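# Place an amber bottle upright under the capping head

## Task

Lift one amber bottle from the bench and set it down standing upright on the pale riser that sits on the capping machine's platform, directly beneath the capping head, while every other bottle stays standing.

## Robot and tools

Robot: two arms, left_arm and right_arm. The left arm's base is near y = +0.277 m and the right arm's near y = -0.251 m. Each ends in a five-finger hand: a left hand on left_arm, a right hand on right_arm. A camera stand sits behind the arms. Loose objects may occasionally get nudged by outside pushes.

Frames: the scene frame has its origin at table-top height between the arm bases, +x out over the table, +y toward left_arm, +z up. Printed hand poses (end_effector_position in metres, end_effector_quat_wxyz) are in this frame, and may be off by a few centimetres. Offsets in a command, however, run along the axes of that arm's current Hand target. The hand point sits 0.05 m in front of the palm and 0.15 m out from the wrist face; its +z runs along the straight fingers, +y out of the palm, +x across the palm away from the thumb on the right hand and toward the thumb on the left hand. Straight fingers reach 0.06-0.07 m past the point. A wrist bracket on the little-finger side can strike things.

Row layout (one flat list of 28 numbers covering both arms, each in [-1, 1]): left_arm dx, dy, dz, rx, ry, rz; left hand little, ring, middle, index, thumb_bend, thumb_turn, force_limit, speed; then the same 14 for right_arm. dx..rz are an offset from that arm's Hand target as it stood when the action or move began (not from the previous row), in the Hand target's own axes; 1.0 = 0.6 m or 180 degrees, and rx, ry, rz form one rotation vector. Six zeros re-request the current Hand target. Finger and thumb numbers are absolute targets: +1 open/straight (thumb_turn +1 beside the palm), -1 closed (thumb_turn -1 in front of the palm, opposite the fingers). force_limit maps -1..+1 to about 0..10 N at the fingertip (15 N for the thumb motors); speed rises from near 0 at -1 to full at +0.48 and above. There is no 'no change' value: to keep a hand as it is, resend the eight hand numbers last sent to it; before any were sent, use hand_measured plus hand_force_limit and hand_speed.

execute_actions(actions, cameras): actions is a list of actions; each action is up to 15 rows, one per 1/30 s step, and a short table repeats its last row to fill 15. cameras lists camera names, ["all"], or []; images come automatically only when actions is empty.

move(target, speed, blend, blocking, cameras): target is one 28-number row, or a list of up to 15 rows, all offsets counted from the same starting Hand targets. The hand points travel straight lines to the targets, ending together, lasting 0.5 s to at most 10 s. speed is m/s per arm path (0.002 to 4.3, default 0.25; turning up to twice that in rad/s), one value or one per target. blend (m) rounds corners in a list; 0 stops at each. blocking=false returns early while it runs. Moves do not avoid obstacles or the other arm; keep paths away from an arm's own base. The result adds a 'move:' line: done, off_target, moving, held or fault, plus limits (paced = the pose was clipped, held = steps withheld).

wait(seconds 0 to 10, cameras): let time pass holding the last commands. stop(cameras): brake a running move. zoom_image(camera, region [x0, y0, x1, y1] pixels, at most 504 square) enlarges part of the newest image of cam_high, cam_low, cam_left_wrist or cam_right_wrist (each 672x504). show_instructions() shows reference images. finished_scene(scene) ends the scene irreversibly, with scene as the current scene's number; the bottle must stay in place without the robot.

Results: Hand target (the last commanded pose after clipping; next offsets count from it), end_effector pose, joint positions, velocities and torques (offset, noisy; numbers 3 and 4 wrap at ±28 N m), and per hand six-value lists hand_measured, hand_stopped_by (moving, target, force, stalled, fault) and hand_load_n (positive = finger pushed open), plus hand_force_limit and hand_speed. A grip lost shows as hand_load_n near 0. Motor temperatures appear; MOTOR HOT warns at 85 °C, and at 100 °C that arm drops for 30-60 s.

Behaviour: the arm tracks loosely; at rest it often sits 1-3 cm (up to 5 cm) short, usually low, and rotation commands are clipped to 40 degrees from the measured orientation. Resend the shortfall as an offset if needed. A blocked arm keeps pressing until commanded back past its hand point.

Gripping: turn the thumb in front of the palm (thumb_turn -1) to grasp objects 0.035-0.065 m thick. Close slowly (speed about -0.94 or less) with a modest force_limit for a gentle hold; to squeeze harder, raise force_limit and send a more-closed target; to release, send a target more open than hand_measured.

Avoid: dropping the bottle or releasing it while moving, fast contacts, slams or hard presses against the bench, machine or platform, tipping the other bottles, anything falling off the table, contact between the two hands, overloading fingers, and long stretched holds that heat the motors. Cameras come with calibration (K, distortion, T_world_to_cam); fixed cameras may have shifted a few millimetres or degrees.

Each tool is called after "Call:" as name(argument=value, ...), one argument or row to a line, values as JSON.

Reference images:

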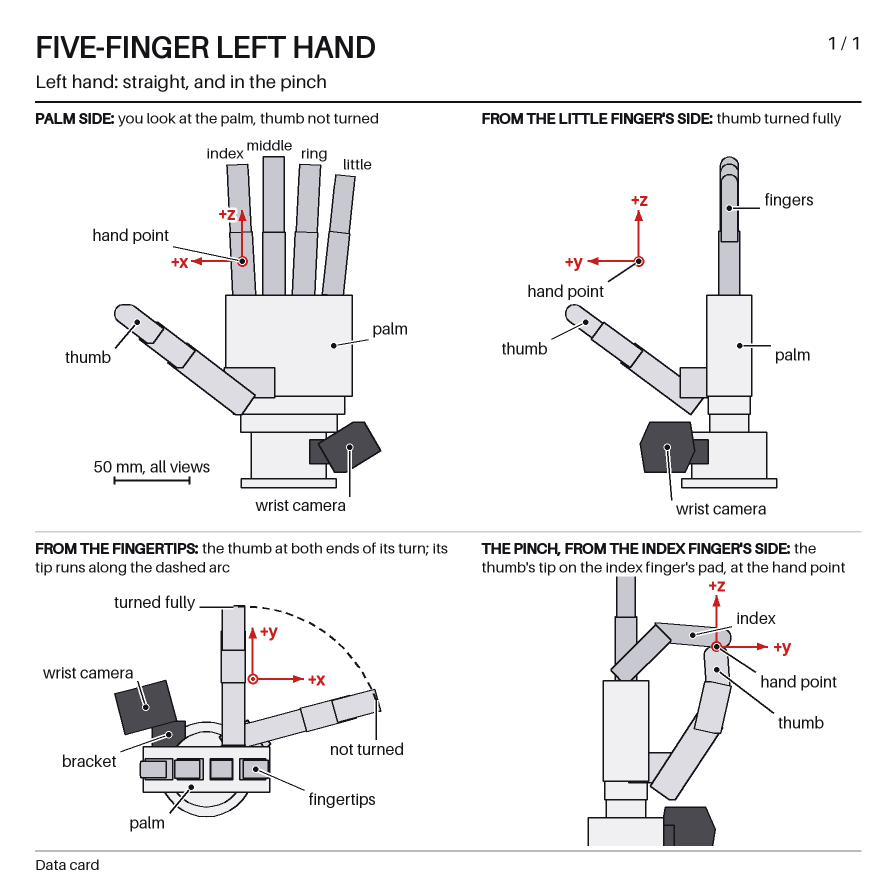

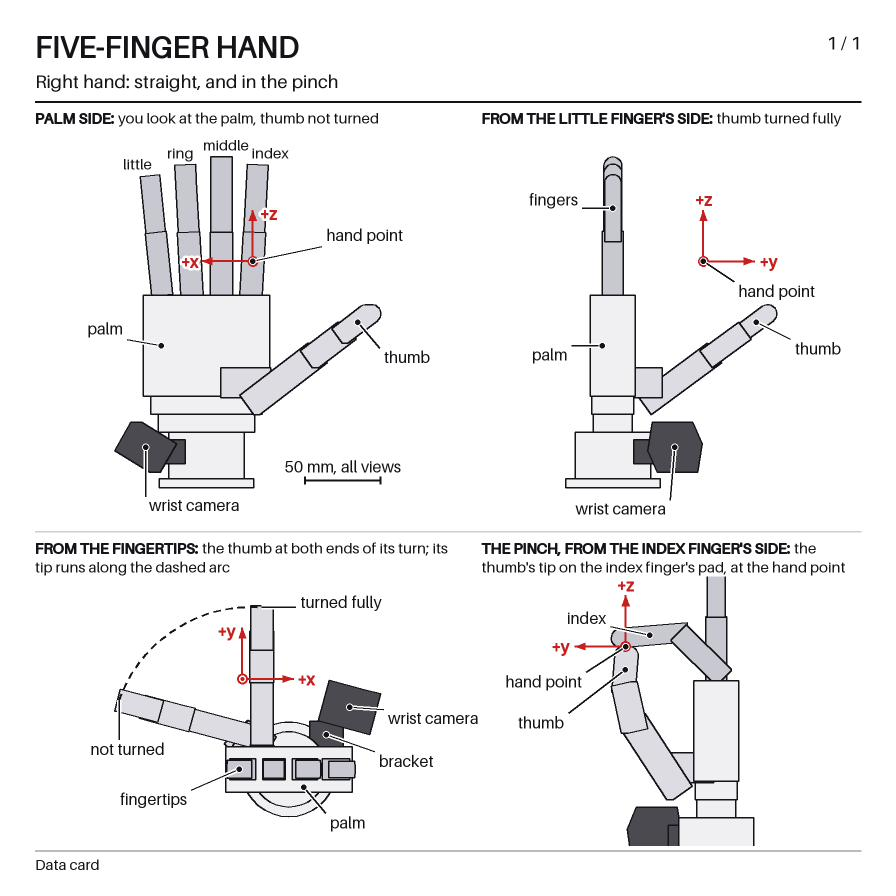

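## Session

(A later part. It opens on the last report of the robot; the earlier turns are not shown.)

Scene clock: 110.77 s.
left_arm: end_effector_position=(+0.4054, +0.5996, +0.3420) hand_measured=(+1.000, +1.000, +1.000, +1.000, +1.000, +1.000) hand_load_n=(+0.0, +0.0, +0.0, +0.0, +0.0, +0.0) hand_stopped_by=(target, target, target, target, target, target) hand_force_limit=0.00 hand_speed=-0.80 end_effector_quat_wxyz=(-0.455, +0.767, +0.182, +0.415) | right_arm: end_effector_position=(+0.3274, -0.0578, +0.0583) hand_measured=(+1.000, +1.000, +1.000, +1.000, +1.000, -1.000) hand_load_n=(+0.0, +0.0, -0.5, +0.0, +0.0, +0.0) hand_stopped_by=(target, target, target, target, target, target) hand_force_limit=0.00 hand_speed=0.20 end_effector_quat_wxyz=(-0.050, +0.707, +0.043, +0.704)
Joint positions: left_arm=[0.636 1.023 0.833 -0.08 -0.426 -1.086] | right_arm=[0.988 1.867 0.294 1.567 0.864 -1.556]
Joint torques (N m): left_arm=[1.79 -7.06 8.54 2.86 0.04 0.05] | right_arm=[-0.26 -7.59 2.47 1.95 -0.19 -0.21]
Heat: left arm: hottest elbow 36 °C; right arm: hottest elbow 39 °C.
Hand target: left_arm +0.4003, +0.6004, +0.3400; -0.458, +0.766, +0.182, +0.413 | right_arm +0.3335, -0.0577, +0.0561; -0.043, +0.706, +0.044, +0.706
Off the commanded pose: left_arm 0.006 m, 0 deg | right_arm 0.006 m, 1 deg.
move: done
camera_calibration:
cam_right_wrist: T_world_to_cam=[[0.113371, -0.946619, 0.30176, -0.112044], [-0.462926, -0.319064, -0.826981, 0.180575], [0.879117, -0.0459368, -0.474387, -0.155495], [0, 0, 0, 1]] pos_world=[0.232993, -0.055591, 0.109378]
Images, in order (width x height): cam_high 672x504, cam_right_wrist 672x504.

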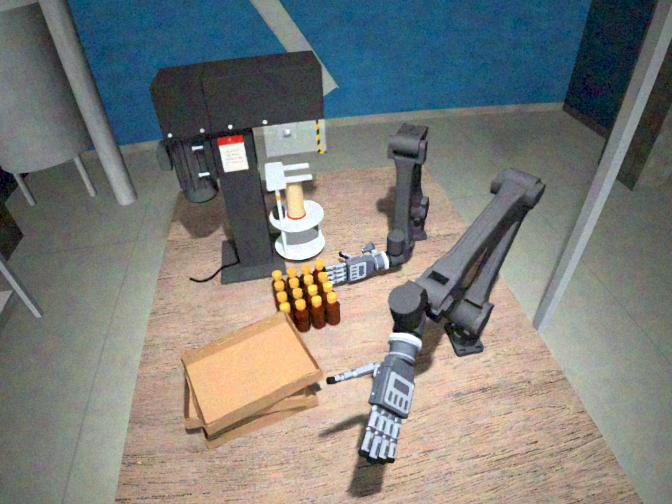

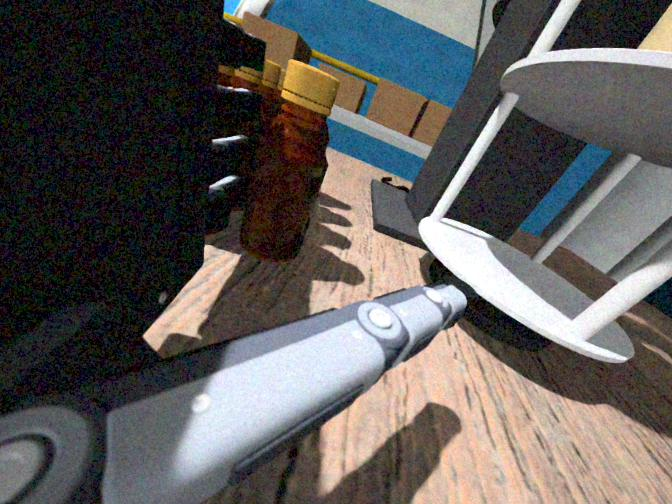

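Call:
move(
  target=[0,0,0,0,0,0,1,1,1,1,1,1,0,-0.8, 0,0.000,0.03,0,0,0,1,1,1,1,1,-1,0,0.2],
  speed=0.05,
  cameras=["cam_right_wrist", "cam_high"],
)

Call:
zoom_image(
  camera="cam_right_wrist",
  region=[170, 50, 370, 260],
)

Call:
zoom_image(
  camera="cam_high",
  region=[260, 240, 400, 345],
)

Scene clock: 112.90 s.
left_arm: end_effector_position=(+0.4054, +0.5996, +0.3420) hand_measured=(+1.000, +1.000, +1.000, +1.000, +1.000, +1.000) hand_load_n=(+0.0, +0.0, +0.0, +0.0, +0.0, -0.5) hand_stopped_by=(target, target, target, target, target, target) hand_force_limit=0.00 hand_speed=-0.80 end_effector_quat_wxyz=(-0.455, +0.767, +0.182, +0.415) | right_arm: end_effector_position=(+0.3462, -0.0542, +0.0619) hand_measured=(+1.000, +1.000, +1.000, +1.000, +1.000, -1.000) hand_load_n=(+0.0, +0.0, +0.0, +0.0, +0.0, +0.0) hand_stopped_by=(target, target, target, target, target, target) hand_force_limit=0.00 hand_speed=0.20 end_effector_quat_wxyz=(-0.056, +0.702, +0.038, +0.709)
Joint positions: left_arm=[0.636 1.023 0.833 -0.08 -0.426 -1.086] | right_arm=[0.939 1.867 0.328 1.554 0.816 -1.557]
Joint torques (N m): left_arm=[1.79 -6.95 8.58 2.73 0.05 0.06] | right_arm=[-0.21 -7.88 2.58 1.36 -0.18 -0.19]
Heat: left arm: hottest elbow 36 °C; right arm: hottest elbow 39 °C.
Hand target: left_arm +0.4003, +0.6004, +0.3400; -0.458, +0.766, +0.182, +0.413 | right_arm +0.3514, -0.0555, +0.0561; -0.043, +0.706, +0.043, +0.706
Off the commanded pose: left_arm 0.006 m, 0 deg | right_arm 0.008 m, 2 deg.
move: done
camera_calibration:
cam_right_wrist: T_world_to_cam=[[0.10981, -0.951479, 0.287454, -0.109925], [-0.452865, -0.305335, -0.837666, 0.191365], [0.884791, -0.0381936, -0.46442, -0.172351], [0, 0, 0, 1]] pos_world=[0.251228, -0.0527435, 0.111855]
Images, in order (width x height): cam_high 672x504, cam_right_wrist 672x504.

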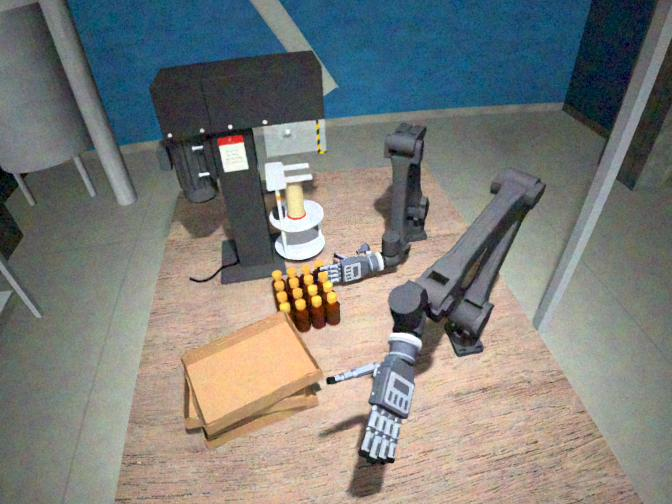

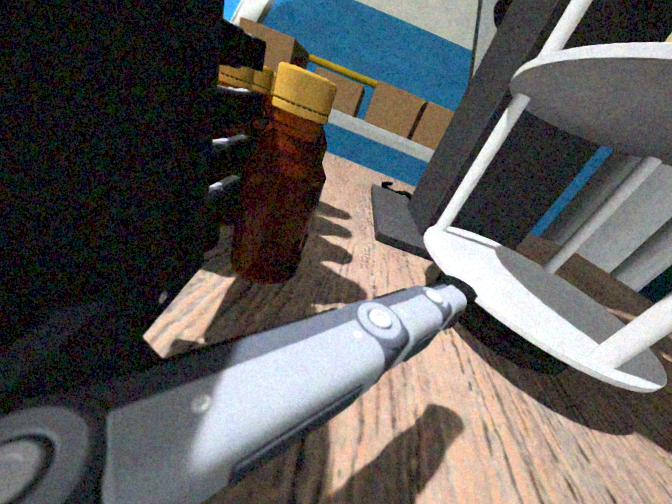

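Scaled by 2.400 from the camera's 672x504 image, which has a finer 960x720 frame.

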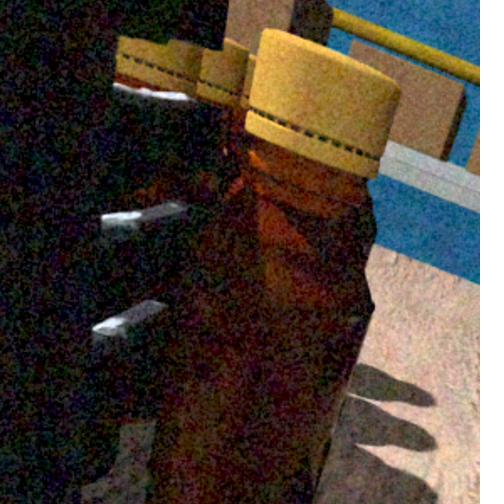

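Scaled by 3.600 from the camera's 672x504 image, which has a finer 960x720 frame.

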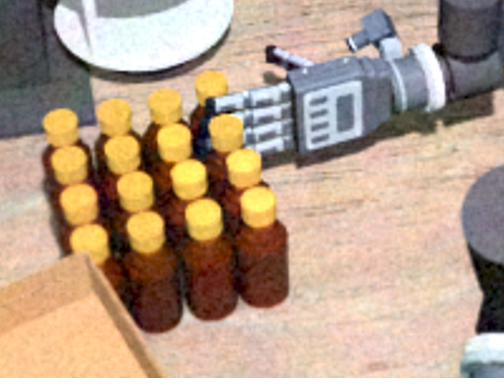

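Call:
move(
  target=[
    [0,0,0,0,0,0,1,1,1,1,1,1,0,-0.8, -0.005,0.035,0.0,0,0,0,1,1,1,1,1,-1,0,0.2],
    [0,0,0,0,0,0,1,1,1,1,1,1,0,-0.8, -0.01,0.075,0.0,0,0,0,1,1,1,1,1,-1,0,0.2],
  ],
  speed=0.05,
  cameras=["cam_right_wrist", "cam_high"],
)

Call:
zoom_image(
  camera="cam_high",
  region=[260, 240, 400, 345],
)

Scene clock: 115.87 s.
left_arm: end_effector_position=(+0.4054, +0.5996, +0.3420) hand_measured=(+1.000, +1.000, +1.000, +1.000, +1.000, +1.000) hand_load_n=(+0.0, +0.0, +0.0, +0.0, -0.5, +0.0) hand_stopped_by=(target, target, target, target, target, target) hand_force_limit=0.00 hand_speed=-0.80 end_effector_quat_wxyz=(-0.455, +0.767, +0.182, +0.415) | right_arm: end_effector_position=(+0.3558, -0.0882, +0.0543) hand_measured=(+1.000, +1.000, +1.000, +1.000, +1.000, -1.000) hand_load_n=(+0.0, +0.0, +0.0, +0.0, +0.0, +0.0) hand_stopped_by=(target, target, target, target, target, target) hand_force_limit=0.00 hand_speed=0.20 end_effector_quat_wxyz=(-0.050, +0.711, +0.052, +0.699)
Joint positions: left_arm=[0.636 1.023 0.833 -0.08 -0.426 -1.086] | right_arm=[0.829 1.872 0.273 1.577 0.693 -1.557]
Joint torques (N m): left_arm=[1.9 -7 8.57 2.85 0.02 0.06] | right_arm=[-0.97 -8.41 0.2 1.92 0.16 0.05]
Heat: left arm: hottest elbow 36 °C; right arm: hottest elbow 39 °C.
Hand target: left_arm +0.4003, +0.6004, +0.3400; -0.458, +0.766, +0.182, +0.413 | right_arm +0.3569, -0.1003, +0.0502; -0.043, +0.706, +0.043, +0.706
Off the commanded pose: left_arm 0.006 m, 0 deg | right_arm 0.013 m, 2 deg.
joint sent to its limit (right arm) — joint 4 (wrist pitch), upper limit. The joint targets still meet the commanded pose.
move: off_target (right_arm)
camera_calibration:
cam_right_wrist: T_world_to_cam=[[0.12853, -0.941279, 0.312208, -0.148233], [-0.468723, -0.335095, -0.817319, 0.180932], [0.873944, -0.0412893, -0.484269, -0.180999], [0, 0, 0, 1]] pos_world=[0.262042, -0.0863726, 0.106507]
Images, in order (width x height): cam_high 672x504, cam_right_wrist 672x504.

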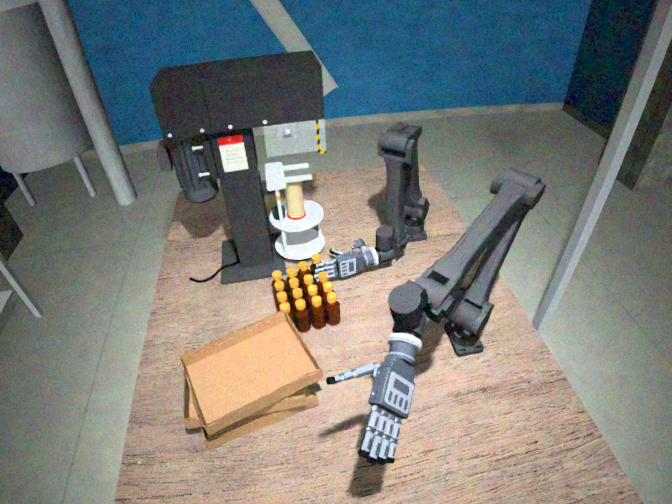

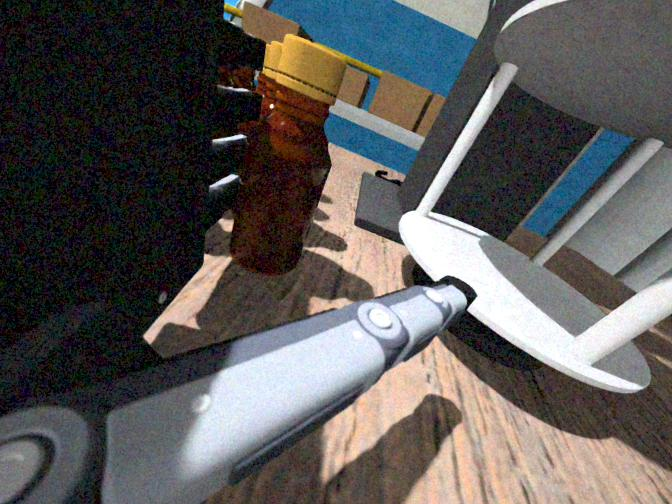

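Scaled by 3.600 from the camera's 672x504 image, which has a finer 960x720 frame.

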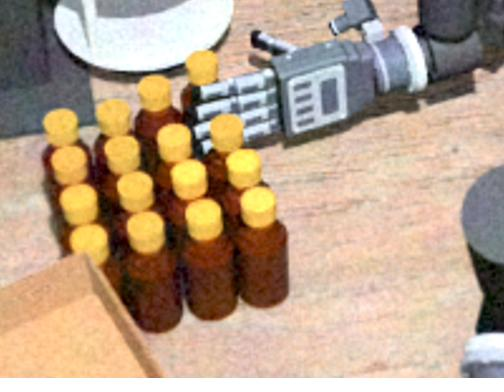

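Call:
move(
  target=[
    [0,0,0,0,0,0,1,1,1,1,1,1,0,-0.8, 0,0.0,-0.028,0,0,0,1,1,1,1,1,-1,0,0.2],
    [0,0,0,0,0,0,1,1,1,1,1,1,0,-0.8, 0,0.04,-0.032,0,0,0,1,1,1,1,1,-1,0,0.2],
  ],
  speed=0.05,
  cameras=["cam_right_wrist", "cam_high"],
)

Call:
zoom_image(
  camera="cam_high",
  region=[260, 240, 400, 345],
)

Scene clock: 118.83 s.
left_arm: end_effector_position=(+0.4054, +0.5996, +0.3420) hand_measured=(+1.000, +1.000, +1.000, +1.000, +1.000, +1.000) hand_load_n=(+0.0, +0.0, +0.0, +0.0, +0.0, -0.5) hand_stopped_by=(target, target, target, target, target, target) hand_force_limit=0.00 hand_speed=-0.80 end_effector_quat_wxyz=(-0.455, +0.767, +0.182, +0.415) | right_arm: end_effector_position=(+0.3396, -0.1193, +0.0455) hand_measured=(+1.000, +1.000, +1.000, +1.000, +1.000, -1.000) hand_load_n=(+0.0, +0.0, +0.0, +0.0, +0.0, +0.0) hand_stopped_by=(target, target, target, target, target, target) hand_force_limit=0.00 hand_speed=0.20 end_effector_quat_wxyz=(-0.038, +0.728, +0.054, +0.682)
Joint positions: left_arm=[0.636 1.023 0.833 -0.08 -0.426 -1.086] | right_arm=[0.795 1.856 0.195 1.577 0.674 -1.537]
Joint torques (N m): left_arm=[1.55 -6.83 8.58 2.84 0.03 0.03] | right_arm=[-0.73 -9.52 -0.25 2 0.07 0.09]
Heat: left arm: hottest elbow 36 °C; right arm: hottest elbow 38 °C.
Hand target: left_arm +0.4003, +0.6004, +0.3400; -0.458, +0.766, +0.182, +0.413 | right_arm +0.3408, -0.1265, +0.0501; -0.043, +0.706, +0.044, +0.706
Off the commanded pose: left_arm 0.006 m, 0 deg | right_arm 0.009 m, 4 deg.
joint sent to its limit (right arm) — joint 4 (wrist pitch), upper limit. The joint targets are off in orientation, not in position.
move: off_target (right_arm)
camera_calibration:
cam_right_wrist: T_world_to_cam=[[0.12973, -0.935249, 0.329362, -0.173146], [-0.510797, -0.347738, -0.786234, 0.167006], [0.849857, -0.0662391, -0.522835, -0.165378], [0, 0, 0, 1]] pos_world=[0.248316, -0.114815, 0.101868]
Images, in order (width x height): cam_high 672x504, cam_right_wrist 672x504.

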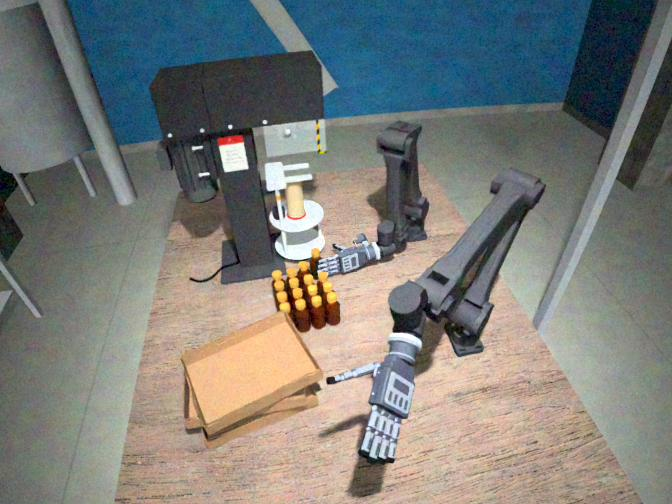

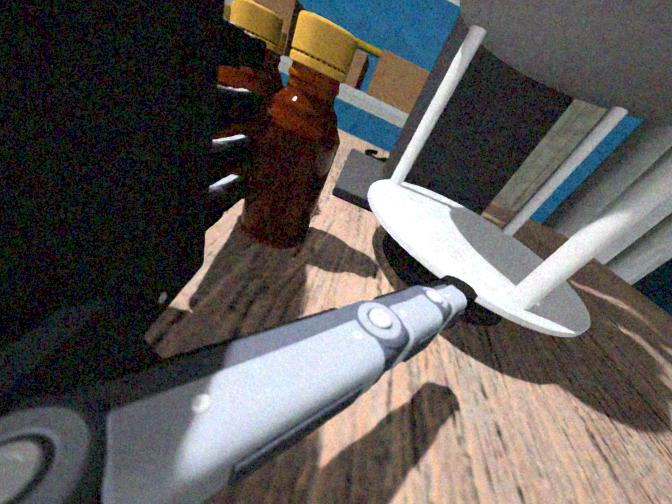

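Scaled by 3.600 from the camera's 672x504 image, which has a finer 960x720 frame.

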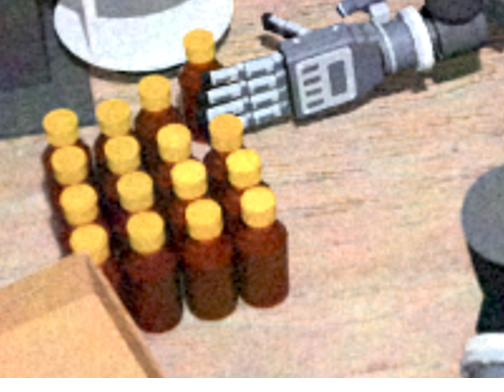

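Call:
move(
  target=[
    [0,0,0,0,0,0,1,1,1,1,1,1,0,-0.8, 0.012,0.02,-0.003,0,0,0,1,1,1,1,0.5,-1,0,-0.2],
    [0,0,0,0,0,0,1,1,1,1,1,1,0,-0.8, 0.015,0.038,-0.006,0,0,0,1,1,1,1,0.5,-1,0,-0.2],
  ],
  speed=0.05,
  cameras=["cam_right_wrist", "cam_high"],
)

Call:
zoom_image(
  camera="cam_high",
  region=[260, 220, 400, 325],
)

Scene clock: 124.10 s.
left_arm: end_effector_position=(+0.4054, +0.5996, +0.3420) hand_measured=(+1.000, +1.000, +1.000, +1.000, +1.000, +1.000) hand_load_n=(+0.0, +0.0, +0.0, -0.5, +0.0, +0.0) hand_stopped_by=(target, target, target, target, target, target) hand_force_limit=0.00 hand_speed=-0.80 end_effector_quat_wxyz=(-0.455, +0.767, +0.182, +0.415) | right_arm: end_effector_position=(+0.3387, -0.1426, +0.0532) hand_measured=(+1.000, +1.000, +1.000, +1.000, +0.500, -1.000) hand_load_n=(+0.0, +0.0, +0.0, +0.0, +0.0, +0.5) hand_stopped_by=(target, target, target, target, target, target) hand_force_limit=0.00 hand_speed=-0.20 end_effector_quat_wxyz=(-0.040, +0.729, +0.052, +0.681)
Joint positions: left_arm=[0.636 1.023 0.833 -0.08 -0.426 -1.086] | right_arm=[0.721 1.805 0.145 1.577 0.598 -1.536]
Joint torques (N m): left_arm=[1.44 -6.48 8.47 2.78 0.02 0.04] | right_arm=[-0.5 -9.23 -0.1 2.03 0.09 0.01]
Heat: left arm: hottest elbow 36 °C; right arm: hottest elbow 38 °C.
Hand target: left_arm +0.4003, +0.6004, +0.3400; -0.458, +0.766, +0.182, +0.413 | right_arm +0.3399, -0.1495, +0.0591; -0.043, +0.706, +0.044, +0.706
Off the commanded pose: left_arm 0.006 m, 0 deg | right_arm 0.009 m, 4 deg.
joint sent to its limit (right arm) — joint 4 (wrist pitch), upper limit. The joint targets are off in orientation, not in position.
move: off_target (right_arm)
camera_calibration:
cam_right_wrist: T_world_to_cam=[[0.131397, -0.937271, 0.322889, -0.197905], [-0.51269, -0.343021, -0.787074, 0.165877], [0.84846, -0.0621224, -0.525601, -0.160949], [0, 0, 0, 1]] pos_world=[0.247606, -0.13859, 0.109864]
Images, in order (width x height): cam_high 672x504, cam_right_wrist 672x504.

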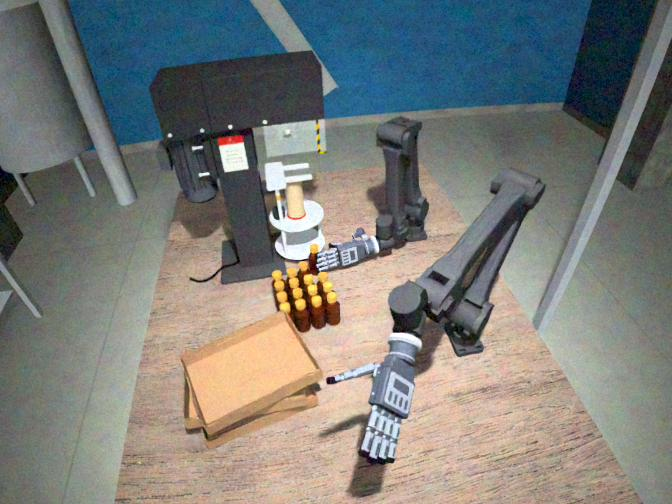

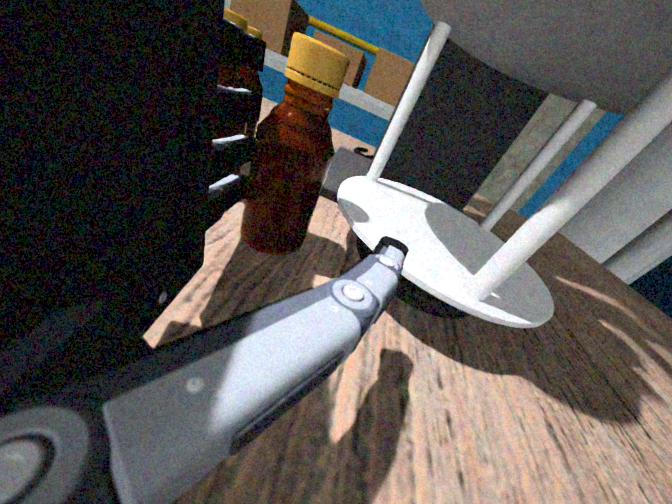

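Scaled by 3.600 from the camera's 672x504 image, which has a finer 960x720 frame.

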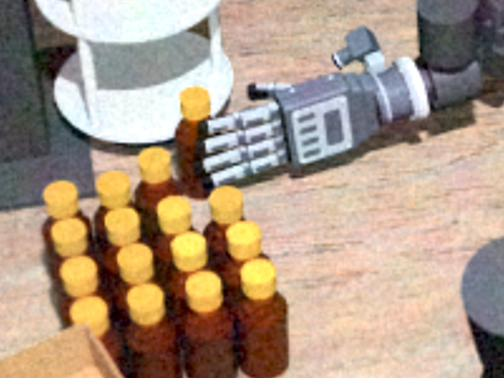

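Call:
zoom_image(
  camera="cam_right_wrist",
  region=[200, 20, 420, 270],
)

Scaled by 2.016 from the camera's 672x504 image, which has a finer 960x720 frame.

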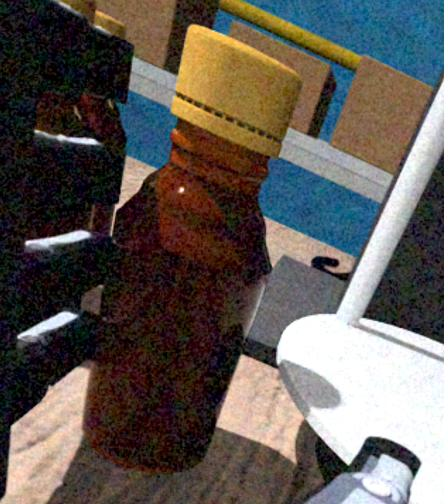

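Call:
move(
  target=[
    [0,0,0,0,0,0,1,1,1,1,1,1,0,-0.8, 0.024,-0.005,0.0,0,0.012,0,1,1,1,1,0.5,-1,0,-0.2],
    [0,0,0,0,0,0,1,1,1,1,1,1,0,-0.8, 0.025,-0.008,0.06,0,0.012,0,1,1,1,1,0.5,-1,0,-0.2],
  ],
  speed=0.05,
  cameras=["cam_right_wrist", "cam_high"],
)

Call:
zoom_image(
  camera="cam_high",
  region=[260, 220, 400, 325],
)

Scene clock: 132.57 s.
left_arm: end_effector_position=(+0.4054, +0.5996, +0.3420) hand_measured=(+1.000, +1.000, +1.000, +1.000, +1.000, +1.000) hand_load_n=(+0.0, +0.0, +0.0, +0.0, +0.0, -0.5) hand_stopped_by=(target, target, target, target, target, target) hand_force_limit=0.00 hand_speed=-0.80 end_effector_quat_wxyz=(-0.455, +0.767, +0.182, +0.415) | right_arm: end_effector_position=(+0.3701, -0.1377, +0.0768) hand_measured=(+1.000, +1.000, +1.000, +1.000, +0.500, -1.000) hand_load_n=(+0.0, +0.0, +0.0, +0.0, +0.0, +0.0) hand_stopped_by=(target, target, target, target, target, target) hand_force_limit=0.00 hand_speed=-0.20 end_effector_quat_wxyz=(-0.052, +0.702, +0.040, +0.709)
Joint positions: left_arm=[0.636 1.023 0.833 -0.08 -0.426 -1.086] | right_arm=[0.653 1.772 0.207 1.577 0.533 -1.559]
Joint torques (N m): left_arm=[1.85 -6.53 8.51 2.8 0.02 0.05] | right_arm=[-0.03 -6.77 2.44 2.04 -0.13 -0.17]
Heat: left arm: hottest elbow 36 °C; right arm: hottest elbow 38 °C.
Hand target: left_arm +0.4003, +0.6004, +0.3400; -0.458, +0.766, +0.182, +0.413 | right_arm +0.3751, -0.1403, +0.0741; -0.044, +0.693, +0.043, +0.719
Off the commanded pose: left_arm 0.006 m, 0 deg | right_arm 0.006 m, 2 deg.
joint sent to its limit (right arm) — joint 4 (wrist pitch), upper limit. The joint targets still meet the commanded pose.
move: done
camera_calibration:
cam_right_wrist: T_world_to_cam=[[0.107154, -0.949462, 0.295025, -0.195601], [-0.453568, -0.310739, -0.835295, 0.188532], [0.884756, -0.0443094, -0.463943, -0.19063], [0, 0, 0, 1]] pos_world=[0.275132, -0.135579, 0.126746]
Images, in order (width x height): cam_high 672x504, cam_right_wrist 672x504.

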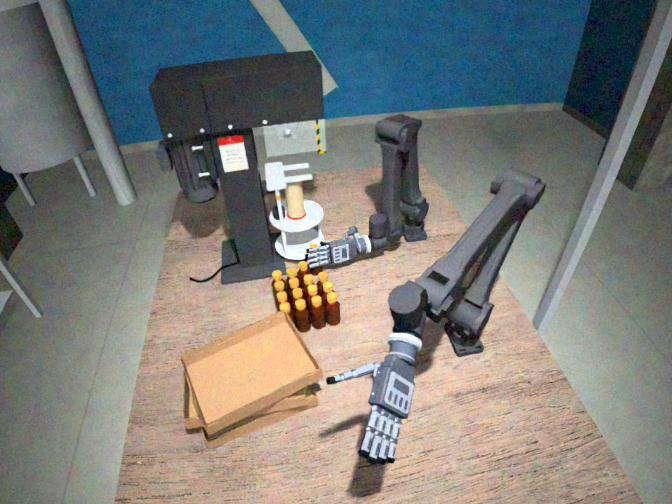

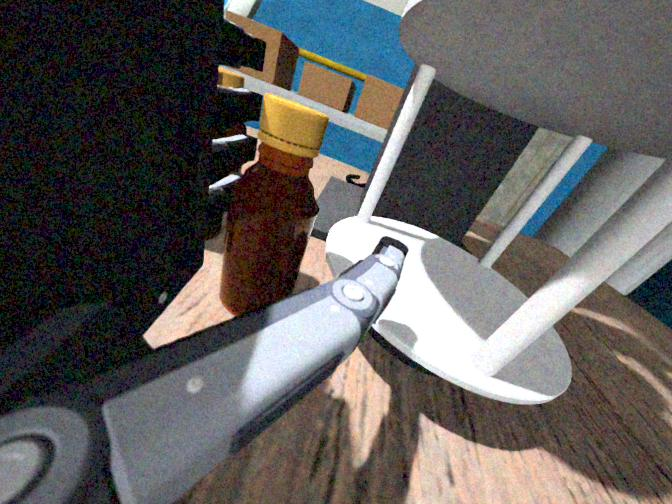

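Scaled by 3.600 from the camera's 672x504 image, which has a finer 960x720 frame.

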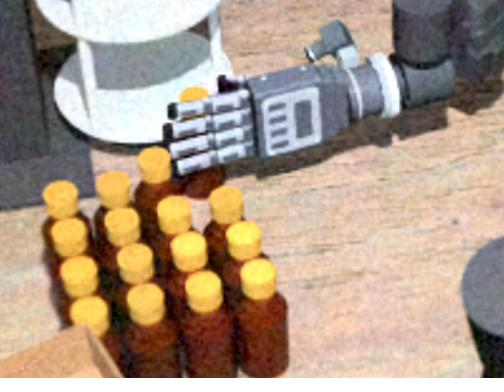

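Call:
zoom_image(
  camera="cam_right_wrist",
  region=[200, 70, 420, 320],
)

Scaled by 2.016 from the camera's 672x504 image, which has a finer 960x720 frame.

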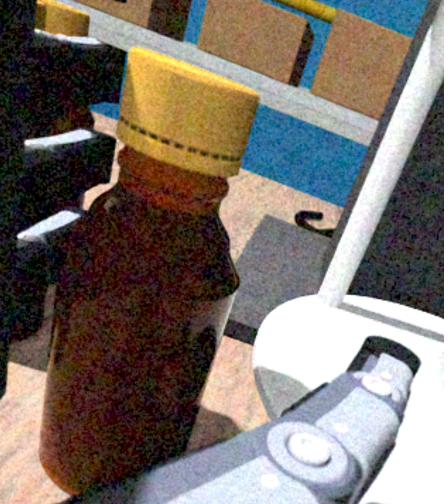

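Call:
move(
  target=[
    [0,0,0,0,0,0,1,1,1,1,1,1,0,-0.8, -0.016,-0.003,0.0,0,0,0,1,1,1,1,0.5,-1,0,-0.2],
    [0,0,0,0,0,0,1,1,1,1,1,1,0,-0.8, -0.019,-0.003,0.075,0,0,0,1,1,1,1,0.5,-1,0,-0.2],
  ],
  speed=0.05,
  cameras=["cam_right_wrist", "cam_high"],
)

Call:
zoom_image(
  camera="cam_high",
  region=[260, 220, 400, 325],
)

Call:
zoom_image(
  camera="cam_right_wrist",
  region=[170, 150, 420, 400],
)

Scene clock: 137.00 s.
left_arm: end_effector_position=(+0.4054, +0.5996, +0.3420) hand_measured=(+1.000, +1.000, +1.000, +1.000, +1.000, +1.000) hand_load_n=(+0.0, +0.0, +0.0, +0.0, +0.0, +0.0) hand_stopped_by=(target, target, target, target, target, target) hand_force_limit=0.00 hand_speed=-0.80 end_effector_quat_wxyz=(-0.455, +0.767, +0.182, +0.415) | right_arm: end_effector_position=(+0.4137, -0.1283, +0.0677) hand_measured=(+1.000, +1.000, +1.000, +1.000, +0.500, -1.000) hand_load_n=(+0.0, +0.0, +0.0, +0.0, +0.0, +0.0) hand_stopped_by=(target, target, target, target, target, target) hand_force_limit=0.00 hand_speed=-0.20 end_effector_quat_wxyz=(-0.054, +0.696, +0.042, +0.715)
Joint positions: left_arm=[0.636 1.023 0.833 -0.08 -0.426 -1.086] | right_arm=[0.582 1.863 0.318 1.577 0.454 -1.569]
Joint torques (N m): left_arm=[1.9 -6.89 8.68 2.81 0.04 0.07] | right_arm=[-0.32 -7.82 2.92 2.04 -0.11 -0.22]
Heat: left arm: hottest elbow 36 °C; right arm: hottest elbow 37 °C.
Hand target: left_arm +0.4003, +0.6004, +0.3400; -0.458, +0.766, +0.182, +0.413 | right_arm +0.4200, -0.1329, +0.0645; -0.044, +0.692, +0.043, +0.719
Off the commanded pose: left_arm 0.006 m, 0 deg | right_arm 0.008 m, 1 deg.
joint sent to its limit (right arm) — joint 4 (wrist pitch), upper limit. The joint targets still meet the commanded pose.
move: done
camera_calibration:
cam_right_wrist: T_world_to_cam=[[0.10801, -0.948943, 0.29638, -0.189053], [-0.435778, -0.313149, -0.843822, 0.196585], [0.89355, -0.0380144, -0.447352, -0.236908], [0, 0, 0, 1]] pos_world=[0.317776, -0.126846, 0.115933]
Images, in order (width x height): cam_high 672x504, cam_right_wrist 672x504.

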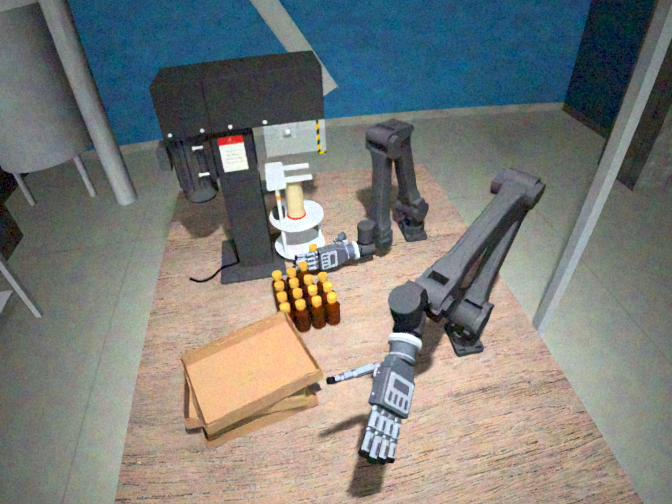

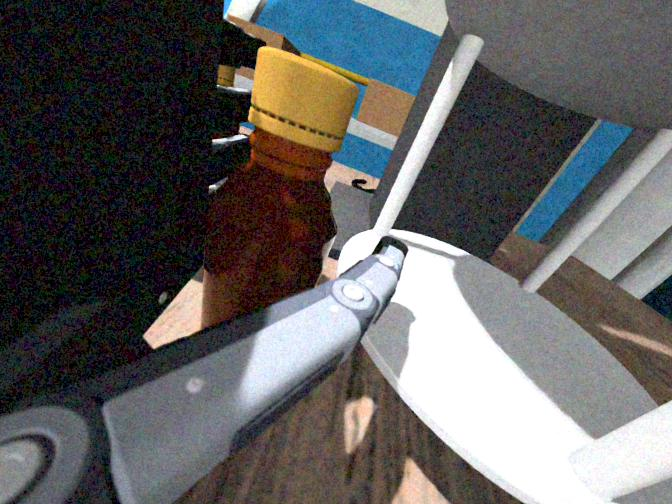

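Scaled by 3.600 from the camera's 672x504 image, which has a finer 960x720 frame.

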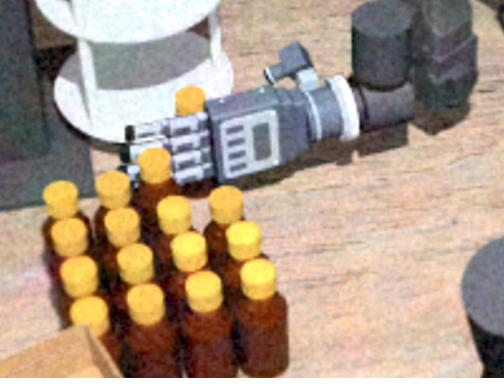

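Scaled by 2.016 from the camera's 672x504 image, which has a finer 960x720 frame.

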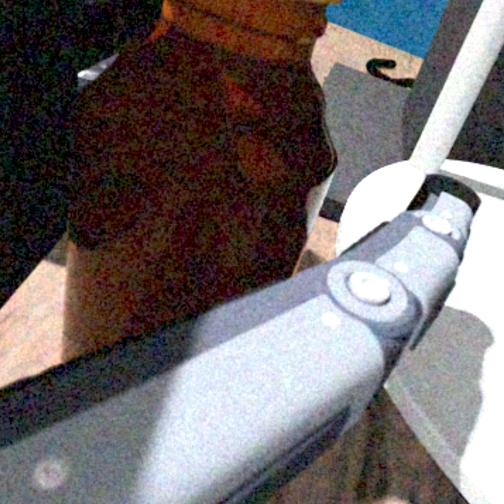

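Call:
move(
  target=[0,0,0,0,0,0,1,1,1,1,1,1,0,-0.8, -0.0075,0,0.0,0,0,0,0.6,0.6,0.5,0.5,0.4,-1,-0.4,-0.6],
  speed=0.04,
  cameras=["cam_right_wrist"],
)

Scene clock: 140.43 s.
left_arm: end_effector_position=(+0.4054, +0.5996, +0.3420) hand_measured=(+1.000, +1.000, +1.000, +1.000, +1.000, +1.000) hand_load_n=(+0.0, +0.0, +0.0, +0.0, +0.0, +0.0) hand_stopped_by=(target, target, target, target, target, target) hand_force_limit=0.00 hand_speed=-0.80 end_effector_quat_wxyz=(-0.455, +0.767, +0.182, +0.415) | right_arm: end_effector_position=(+0.4148, -0.1277, +0.0646) hand_measured=(+0.600, +0.600, +0.500, +0.500, +0.400, -1.000) hand_load_n=(+0.0, +0.0, +0.0, +0.0, +0.0, +0.5) hand_stopped_by=(target, target, target, target, target, target) hand_force_limit=-0.40 hand_speed=-0.60 end_effector_quat_wxyz=(-0.053, +0.697, +0.043, +0.713)
Joint positions: left_arm=[0.636 1.023 0.833 -0.08 -0.426 -1.086] | right_arm=[0.581 1.873 0.322 1.577 0.454 -1.57]
Joint torques (N m): left_arm=[1.67 -6.95 8.62 2.78 0.03 0.04] | right_arm=[-0.38 -8.18 2.69 2.02 -0.02 -0.16]
Heat: left arm: hottest elbow 36 °C; right arm: hottest elbow 37 °C.
Hand target: left_arm +0.4003, +0.6004, +0.3400; -0.458, +0.766, +0.182, +0.413 | right_arm +0.4202, -0.1329, +0.0600; -0.044, +0.692, +0.043, +0.719
Off the commanded pose: left_arm 0.006 m, 0 deg | right_arm 0.009 m, 1 deg.
joint sent to its limit (right arm) — joint 4 (wrist pitch), upper limit. The joint targets still meet the commanded pose.
move: done
camera_calibration:
cam_right_wrist: T_world_to_cam=[[0.109392, -0.947881, 0.299258, -0.188362], [-0.439709, -0.316152, -0.840657, 0.195579], [0.891453, -0.0396251, -0.451376, -0.23833], [0, 0, 0, 1]] pos_world=[0.319063, -0.126156, 0.113207]
Images, in order (width x height): cam_right_wrist 672x504.

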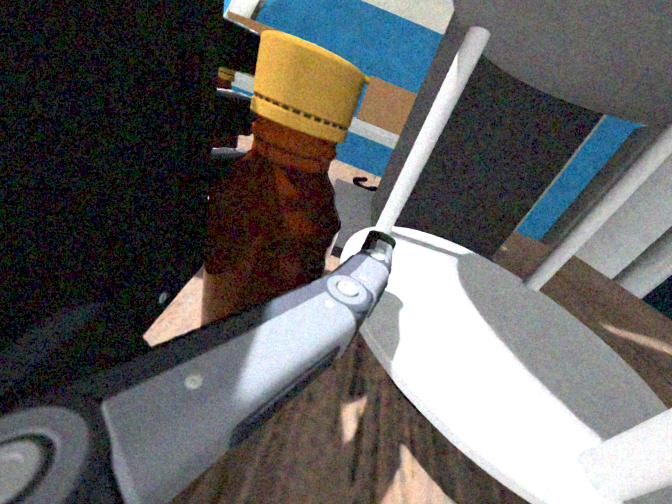

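Call:
move(
  target=[0,0,0,0,0,0,1,1,1,1,1,1,0,-0.8, 0,0,0.0,0,0,0,0.25,0.25,0.0,-0.3,0.05,-1,-0.4,-0.88],
  speed=0.04,
  cameras=["cam_right_wrist"],
)

Scene clock: 143.17 s.
left_arm: end_effector_position=(+0.4054, +0.5996, +0.3420) hand_measured=(+1.000, +1.000, +1.000, +1.000, +1.000, +1.000) hand_load_n=(+0.0, +0.0, +0.0, +0.0, +0.0, +0.0) hand_stopped_by=(target, target, target, target, target, target) hand_force_limit=0.00 hand_speed=-0.80 end_effector_quat_wxyz=(-0.455, +0.767, +0.182, +0.415) | right_arm: end_effector_position=(+0.4156, -0.1274, +0.0644) hand_measured=(+0.250, +0.250, +0.000, -0.066, +0.160, -1.000) hand_load_n=(+0.0, +0.0, +0.0, +3.0, +12.0, -1.0) hand_stopped_by=(target, target, target, force, force, target) hand_force_limit=-0.40 hand_speed=-0.88 end_effector_quat_wxyz=(-0.053, +0.697, +0.043, +0.714)
Joint positions: left_arm=[0.636 1.023 0.833 -0.08 -0.426 -1.086] | right_arm=[0.581 1.875 0.325 1.577 0.454 -1.57]
Joint torques (N m): left_arm=[1.96 -7.06 8.62 2.76 0.05 0.07] | right_arm=[-0.5 -8.23 2.51 2.09 -0.02 -0.18]
Heat: left arm: hottest elbow 36 °C; right arm: hottest elbow 37 °C.
Hand target: left_arm +0.4003, +0.6004, +0.3400; -0.458, +0.766, +0.182, +0.413 | right_arm +0.4201, -0.1331, +0.0599; -0.044, +0.692, +0.043, +0.719
Off the commanded pose: left_arm 0.006 m, 0 deg | right_arm 0.008 m, 1 deg.
joint sent to its limit (right arm) — joint 4 (wrist pitch), upper limit. The joint targets still meet the commanded pose.
move: done
camera_calibration:
cam_right_wrist: T_world_to_cam=[[0.108829, -0.94804, 0.298958, -0.187818], [-0.439369, -0.315648, -0.841024, 0.195888], [0.89169, -0.0398252, -0.450891, -0.239274], [0, 0, 0, 1]] pos_world=[0.319865, -0.125756, 0.11301]
Images, in order (width x height): cam_right_wrist 672x504.

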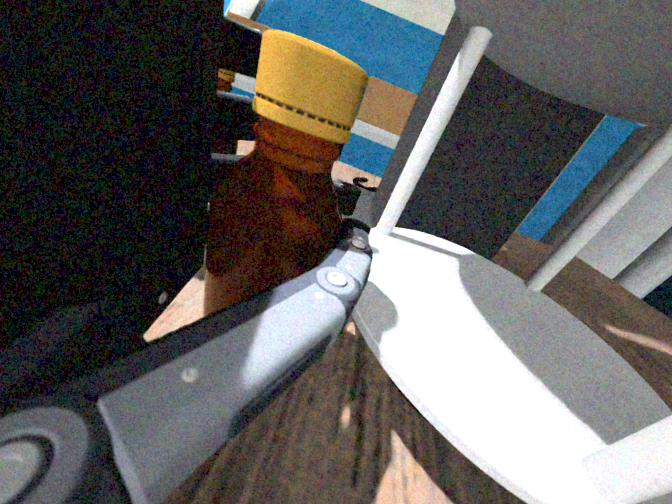

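Call:
move(
  target=[
    [0,0,0,0,0,0,1,1,1,1,1,1,0,-0.8, 0,0,0.0,0,0,0,0.25,0.25,0.0,-0.066,0.3,-1,-0.1,-0.88],
    [0,0,0,0,0,0,1,1,1,1,1,1,0,-0.8, 0,0,0.0,0,0,0,0.25,0.25,-0.1,-0.4,0.3,-1,-0.1,-0.88],
  ],
  speed=0.04,
  cameras=["cam_right_wrist"],
)

Scene clock: 147.77 s.
left_arm: end_effector_position=(+0.4054, +0.5996, +0.3420) hand_measured=(+1.000, +1.000, +1.000, +1.000, +1.000, +1.000) hand_load_n=(+0.0, +0.0, -0.5, -0.5, +0.0, -0.5) hand_stopped_by=(target, target, target, target, target, target) hand_force_limit=0.00 hand_speed=-0.80 end_effector_quat_wxyz=(-0.455, +0.767, +0.182, +0.415) | right_arm: end_effector_position=(+0.4159, -0.1285, +0.0643) hand_measured=(+0.250, +0.250, -0.100, -0.364, +0.300, -1.000) hand_load_n=(-0.5, +0.0, +0.0, +5.5, +3.0, +0.0) hand_stopped_by=(target, target, target, force, target, target) hand_force_limit=-0.10 hand_speed=-0.88 end_effector_quat_wxyz=(-0.052, +0.697, +0.042, +0.714)
Joint positions: left_arm=[0.636 1.023 0.833 -0.08 -0.426 -1.086] | right_arm=[0.578 1.875 0.325 1.577 0.453 -1.57]
Joint torques (N m): left_arm=[1.79 -6.71 8.61 2.82 0.03 0.04] | right_arm=[-0.26 -8.23 2.52 2.07 -0.03 -0.17]
Heat: left arm: hottest elbow 36 °C; right arm: hottest elbow 37 °C.
Hand target: left_arm +0.4003, +0.6004, +0.3400; -0.458, +0.766, +0.182, +0.413 | right_arm +0.4202, -0.1330, +0.0600; -0.044, +0.692, +0.043, +0.719
Off the commanded pose: left_arm 0.006 m, 0 deg | right_arm 0.008 m, 1 deg.
joint sent to its limit (right arm) — joint 4 (wrist pitch), upper limit. The joint targets still meet the commanded pose.
move: done
camera_calibration:
cam_right_wrist: T_world_to_cam=[[0.106772, -0.948217, 0.29914, -0.188079], [-0.44027, -0.314845, -0.840854, 0.196063], [0.891494, -0.0419229, -0.451088, -0.239895], [0, 0, 0, 1]] pos_world=[0.320267, -0.126667, 0.112909]
Images, in order (width x height): cam_right_wrist 672x504.

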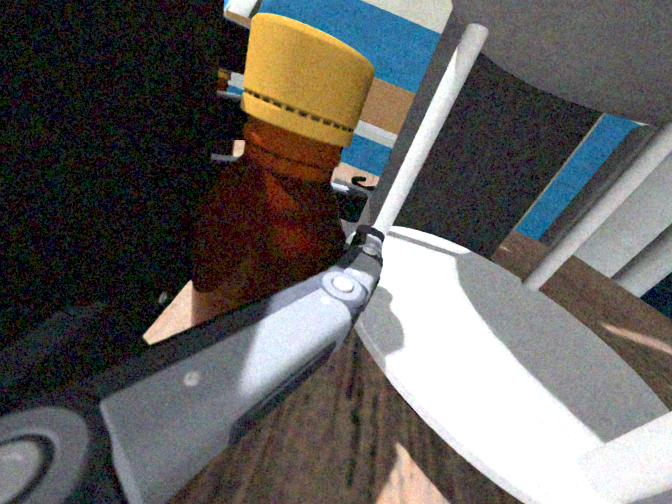

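Call:
move(
  target=[
    [0,0,0,0,0,0,1,1,1,1,1,1,0,-0.8, 0,0,0.0,0,0,0,0.25,0.25,-0.2,-0.5,-0.05,-1,0.3,-0.92],
  ],
  speed=0.04,
  cameras=["cam_right_wrist"],
)

Scene clock: 149.37 s.
left_arm: end_effector_position=(+0.4054, +0.5996, +0.3420) hand_measured=(+1.000, +1.000, +1.000, +1.000, +1.000, +1.000) hand_load_n=(+0.0, +0.0, +0.0, +0.0, +0.0, -0.5) hand_stopped_by=(target, target, target, target, target, target) hand_force_limit=0.00 hand_speed=-0.80 end_effector_quat_wxyz=(-0.455, +0.767, +0.182, +0.415) | right_arm: end_effector_position=(+0.4159, -0.1285, +0.0643) hand_measured=(+0.250, +0.250, -0.200, -0.368, +0.282, -1.000) hand_load_n=(+0.0, +0.0, +0.0, +8.0, +9.0, +0.0) hand_stopped_by=(target, target, target, force, force, target) hand_force_limit=0.30 hand_speed=-0.92 end_effector_quat_wxyz=(-0.052, +0.697, +0.042, +0.714)
Joint positions: left_arm=[0.636 1.023 0.833 -0.08 -0.426 -1.086] | right_arm=[0.578 1.875 0.325 1.577 0.453 -1.57]
Joint torques (N m): left_arm=[1.73 -6.89 8.61 2.76 0.04 0.05] | right_arm=[-0.15 -8.12 2.47 2.07 -0.02 -0.17]
Heat: left arm: hottest elbow 36 °C; right arm: hottest elbow 37 °C.
Hand target: left_arm +0.4003, +0.6004, +0.3400; -0.458, +0.766, +0.182, +0.413 | right_arm +0.4202, -0.1330, +0.0600; -0.044, +0.692, +0.043, +0.719
Off the commanded pose: left_arm 0.006 m, 0 deg | right_arm 0.008 m, 1 deg.
joint sent to its limit (right arm) — joint 4 (wrist pitch), upper limit. The joint targets still meet the commanded pose.
move: done
camera_calibration:
cam_right_wrist: T_world_to_cam=[[0.106772, -0.948217, 0.29914, -0.188079], [-0.44027, -0.314845, -0.840854, 0.196063], [0.891494, -0.0419229, -0.451088, -0.239895], [0, 0, 0, 1]] pos_world=[0.320267, -0.126667, 0.112909]
Images, in order (width x height): cam_right_wrist 672x504.

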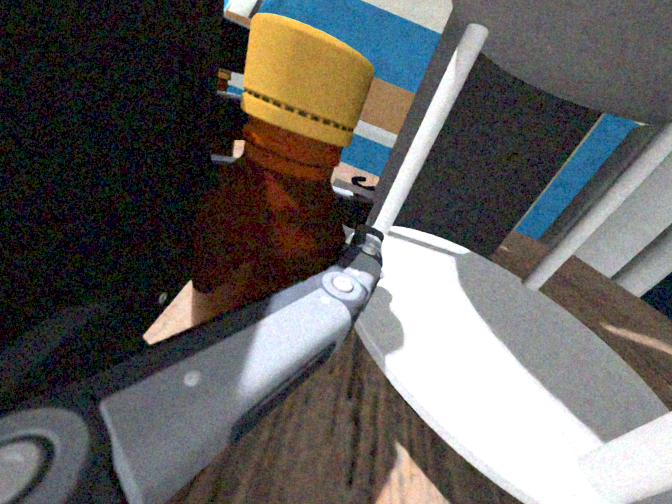

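Call:
move(
  target=[
    [0,0,0,0,0,0,1,1,1,1,1,1,0,-0.8, 0,0,0.0,0,0,0,0.25,0.25,-0.6,-0.5,-0.05,-1,-0.5,-0.92],
  ],
  speed=0.04,
  cameras=["cam_right_wrist", "cam_low"],
)

Scene clock: 151.20 s.
left_arm: end_effector_position=(+0.4054, +0.5996, +0.3420) hand_measured=(+1.000, +1.000, +1.000, +1.000, +1.000, +1.000) hand_load_n=(+0.0, +0.0, +0.0, +0.0, +0.0, -0.5) hand_stopped_by=(target, target, target, target, target, target) hand_force_limit=0.00 hand_speed=-0.80 end_effector_quat_wxyz=(-0.455, +0.767, +0.182, +0.415) | right_arm: end_effector_position=(+0.4159, -0.1285, +0.0643) hand_measured=(+0.250, +0.250, -0.294, -0.368, +0.282, -1.000) hand_load_n=(+0.0, +0.0, +5.0, +7.5, +10.0, +0.0) hand_stopped_by=(target, target, force, force, force, target) hand_force_limit=-0.50 hand_speed=-0.92 end_effector_quat_wxyz=(-0.052, +0.697, +0.042, +0.714)
Joint positions: left_arm=[0.636 1.023 0.833 -0.08 -0.426 -1.086] | right_arm=[0.578 1.875 0.325 1.577 0.453 -1.57]
Joint torques (N m): left_arm=[1.44 -7.18 8.49 2.82 0.02 0.05] | right_arm=[-0.26 -8.29 2.5 2.07 0.01 -0.17]
Heat: left arm: hottest elbow 36 °C; right arm: hottest elbow 37 °C.
Hand target: left_arm +0.4003, +0.6004, +0.3400; -0.458, +0.766, +0.182, +0.413 | right_arm +0.4202, -0.1330, +0.0600; -0.044, +0.692, +0.043, +0.719
Off the commanded pose: left_arm 0.006 m, 0 deg | right_arm 0.008 m, 1 deg.
joint sent to its limit (right arm) — joint 4 (wrist pitch), upper limit. The joint targets still meet the commanded pose.
move: done
camera_calibration:
cam_right_wrist: T_world_to_cam=[[0.106772, -0.948217, 0.29914, -0.188079], [-0.44027, -0.314845, -0.840854, 0.196063], [0.891494, -0.0419229, -0.451088, -0.239895], [0, 0, 0, 1]] pos_world=[0.320267, -0.126667, 0.112909]
Images, in order (width x height): cam_low 672x504, cam_right_wrist 672x504.

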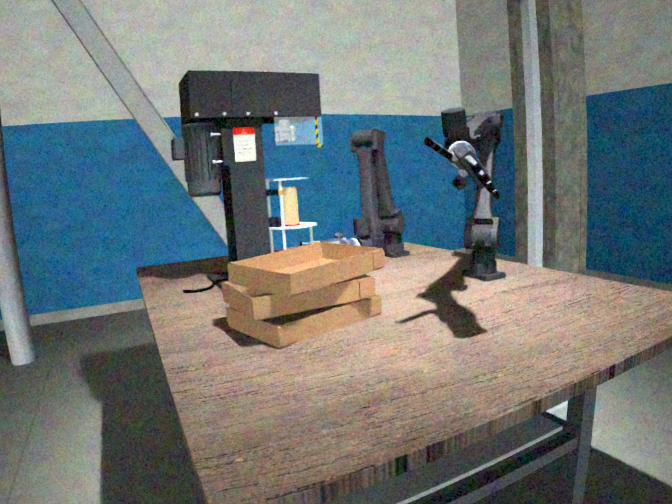

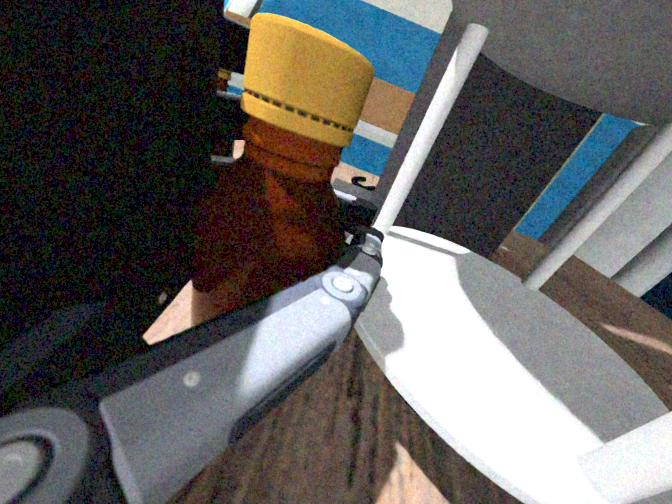

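Call:
zoom_image(
  camera="cam_right_wrist",
  region=[190, 0, 410, 250],
)

Scaled by 2.016 from the camera's 672x504 image, which has a finer 960x720 frame.

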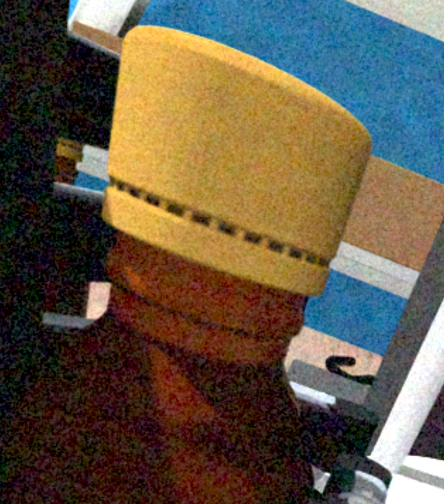

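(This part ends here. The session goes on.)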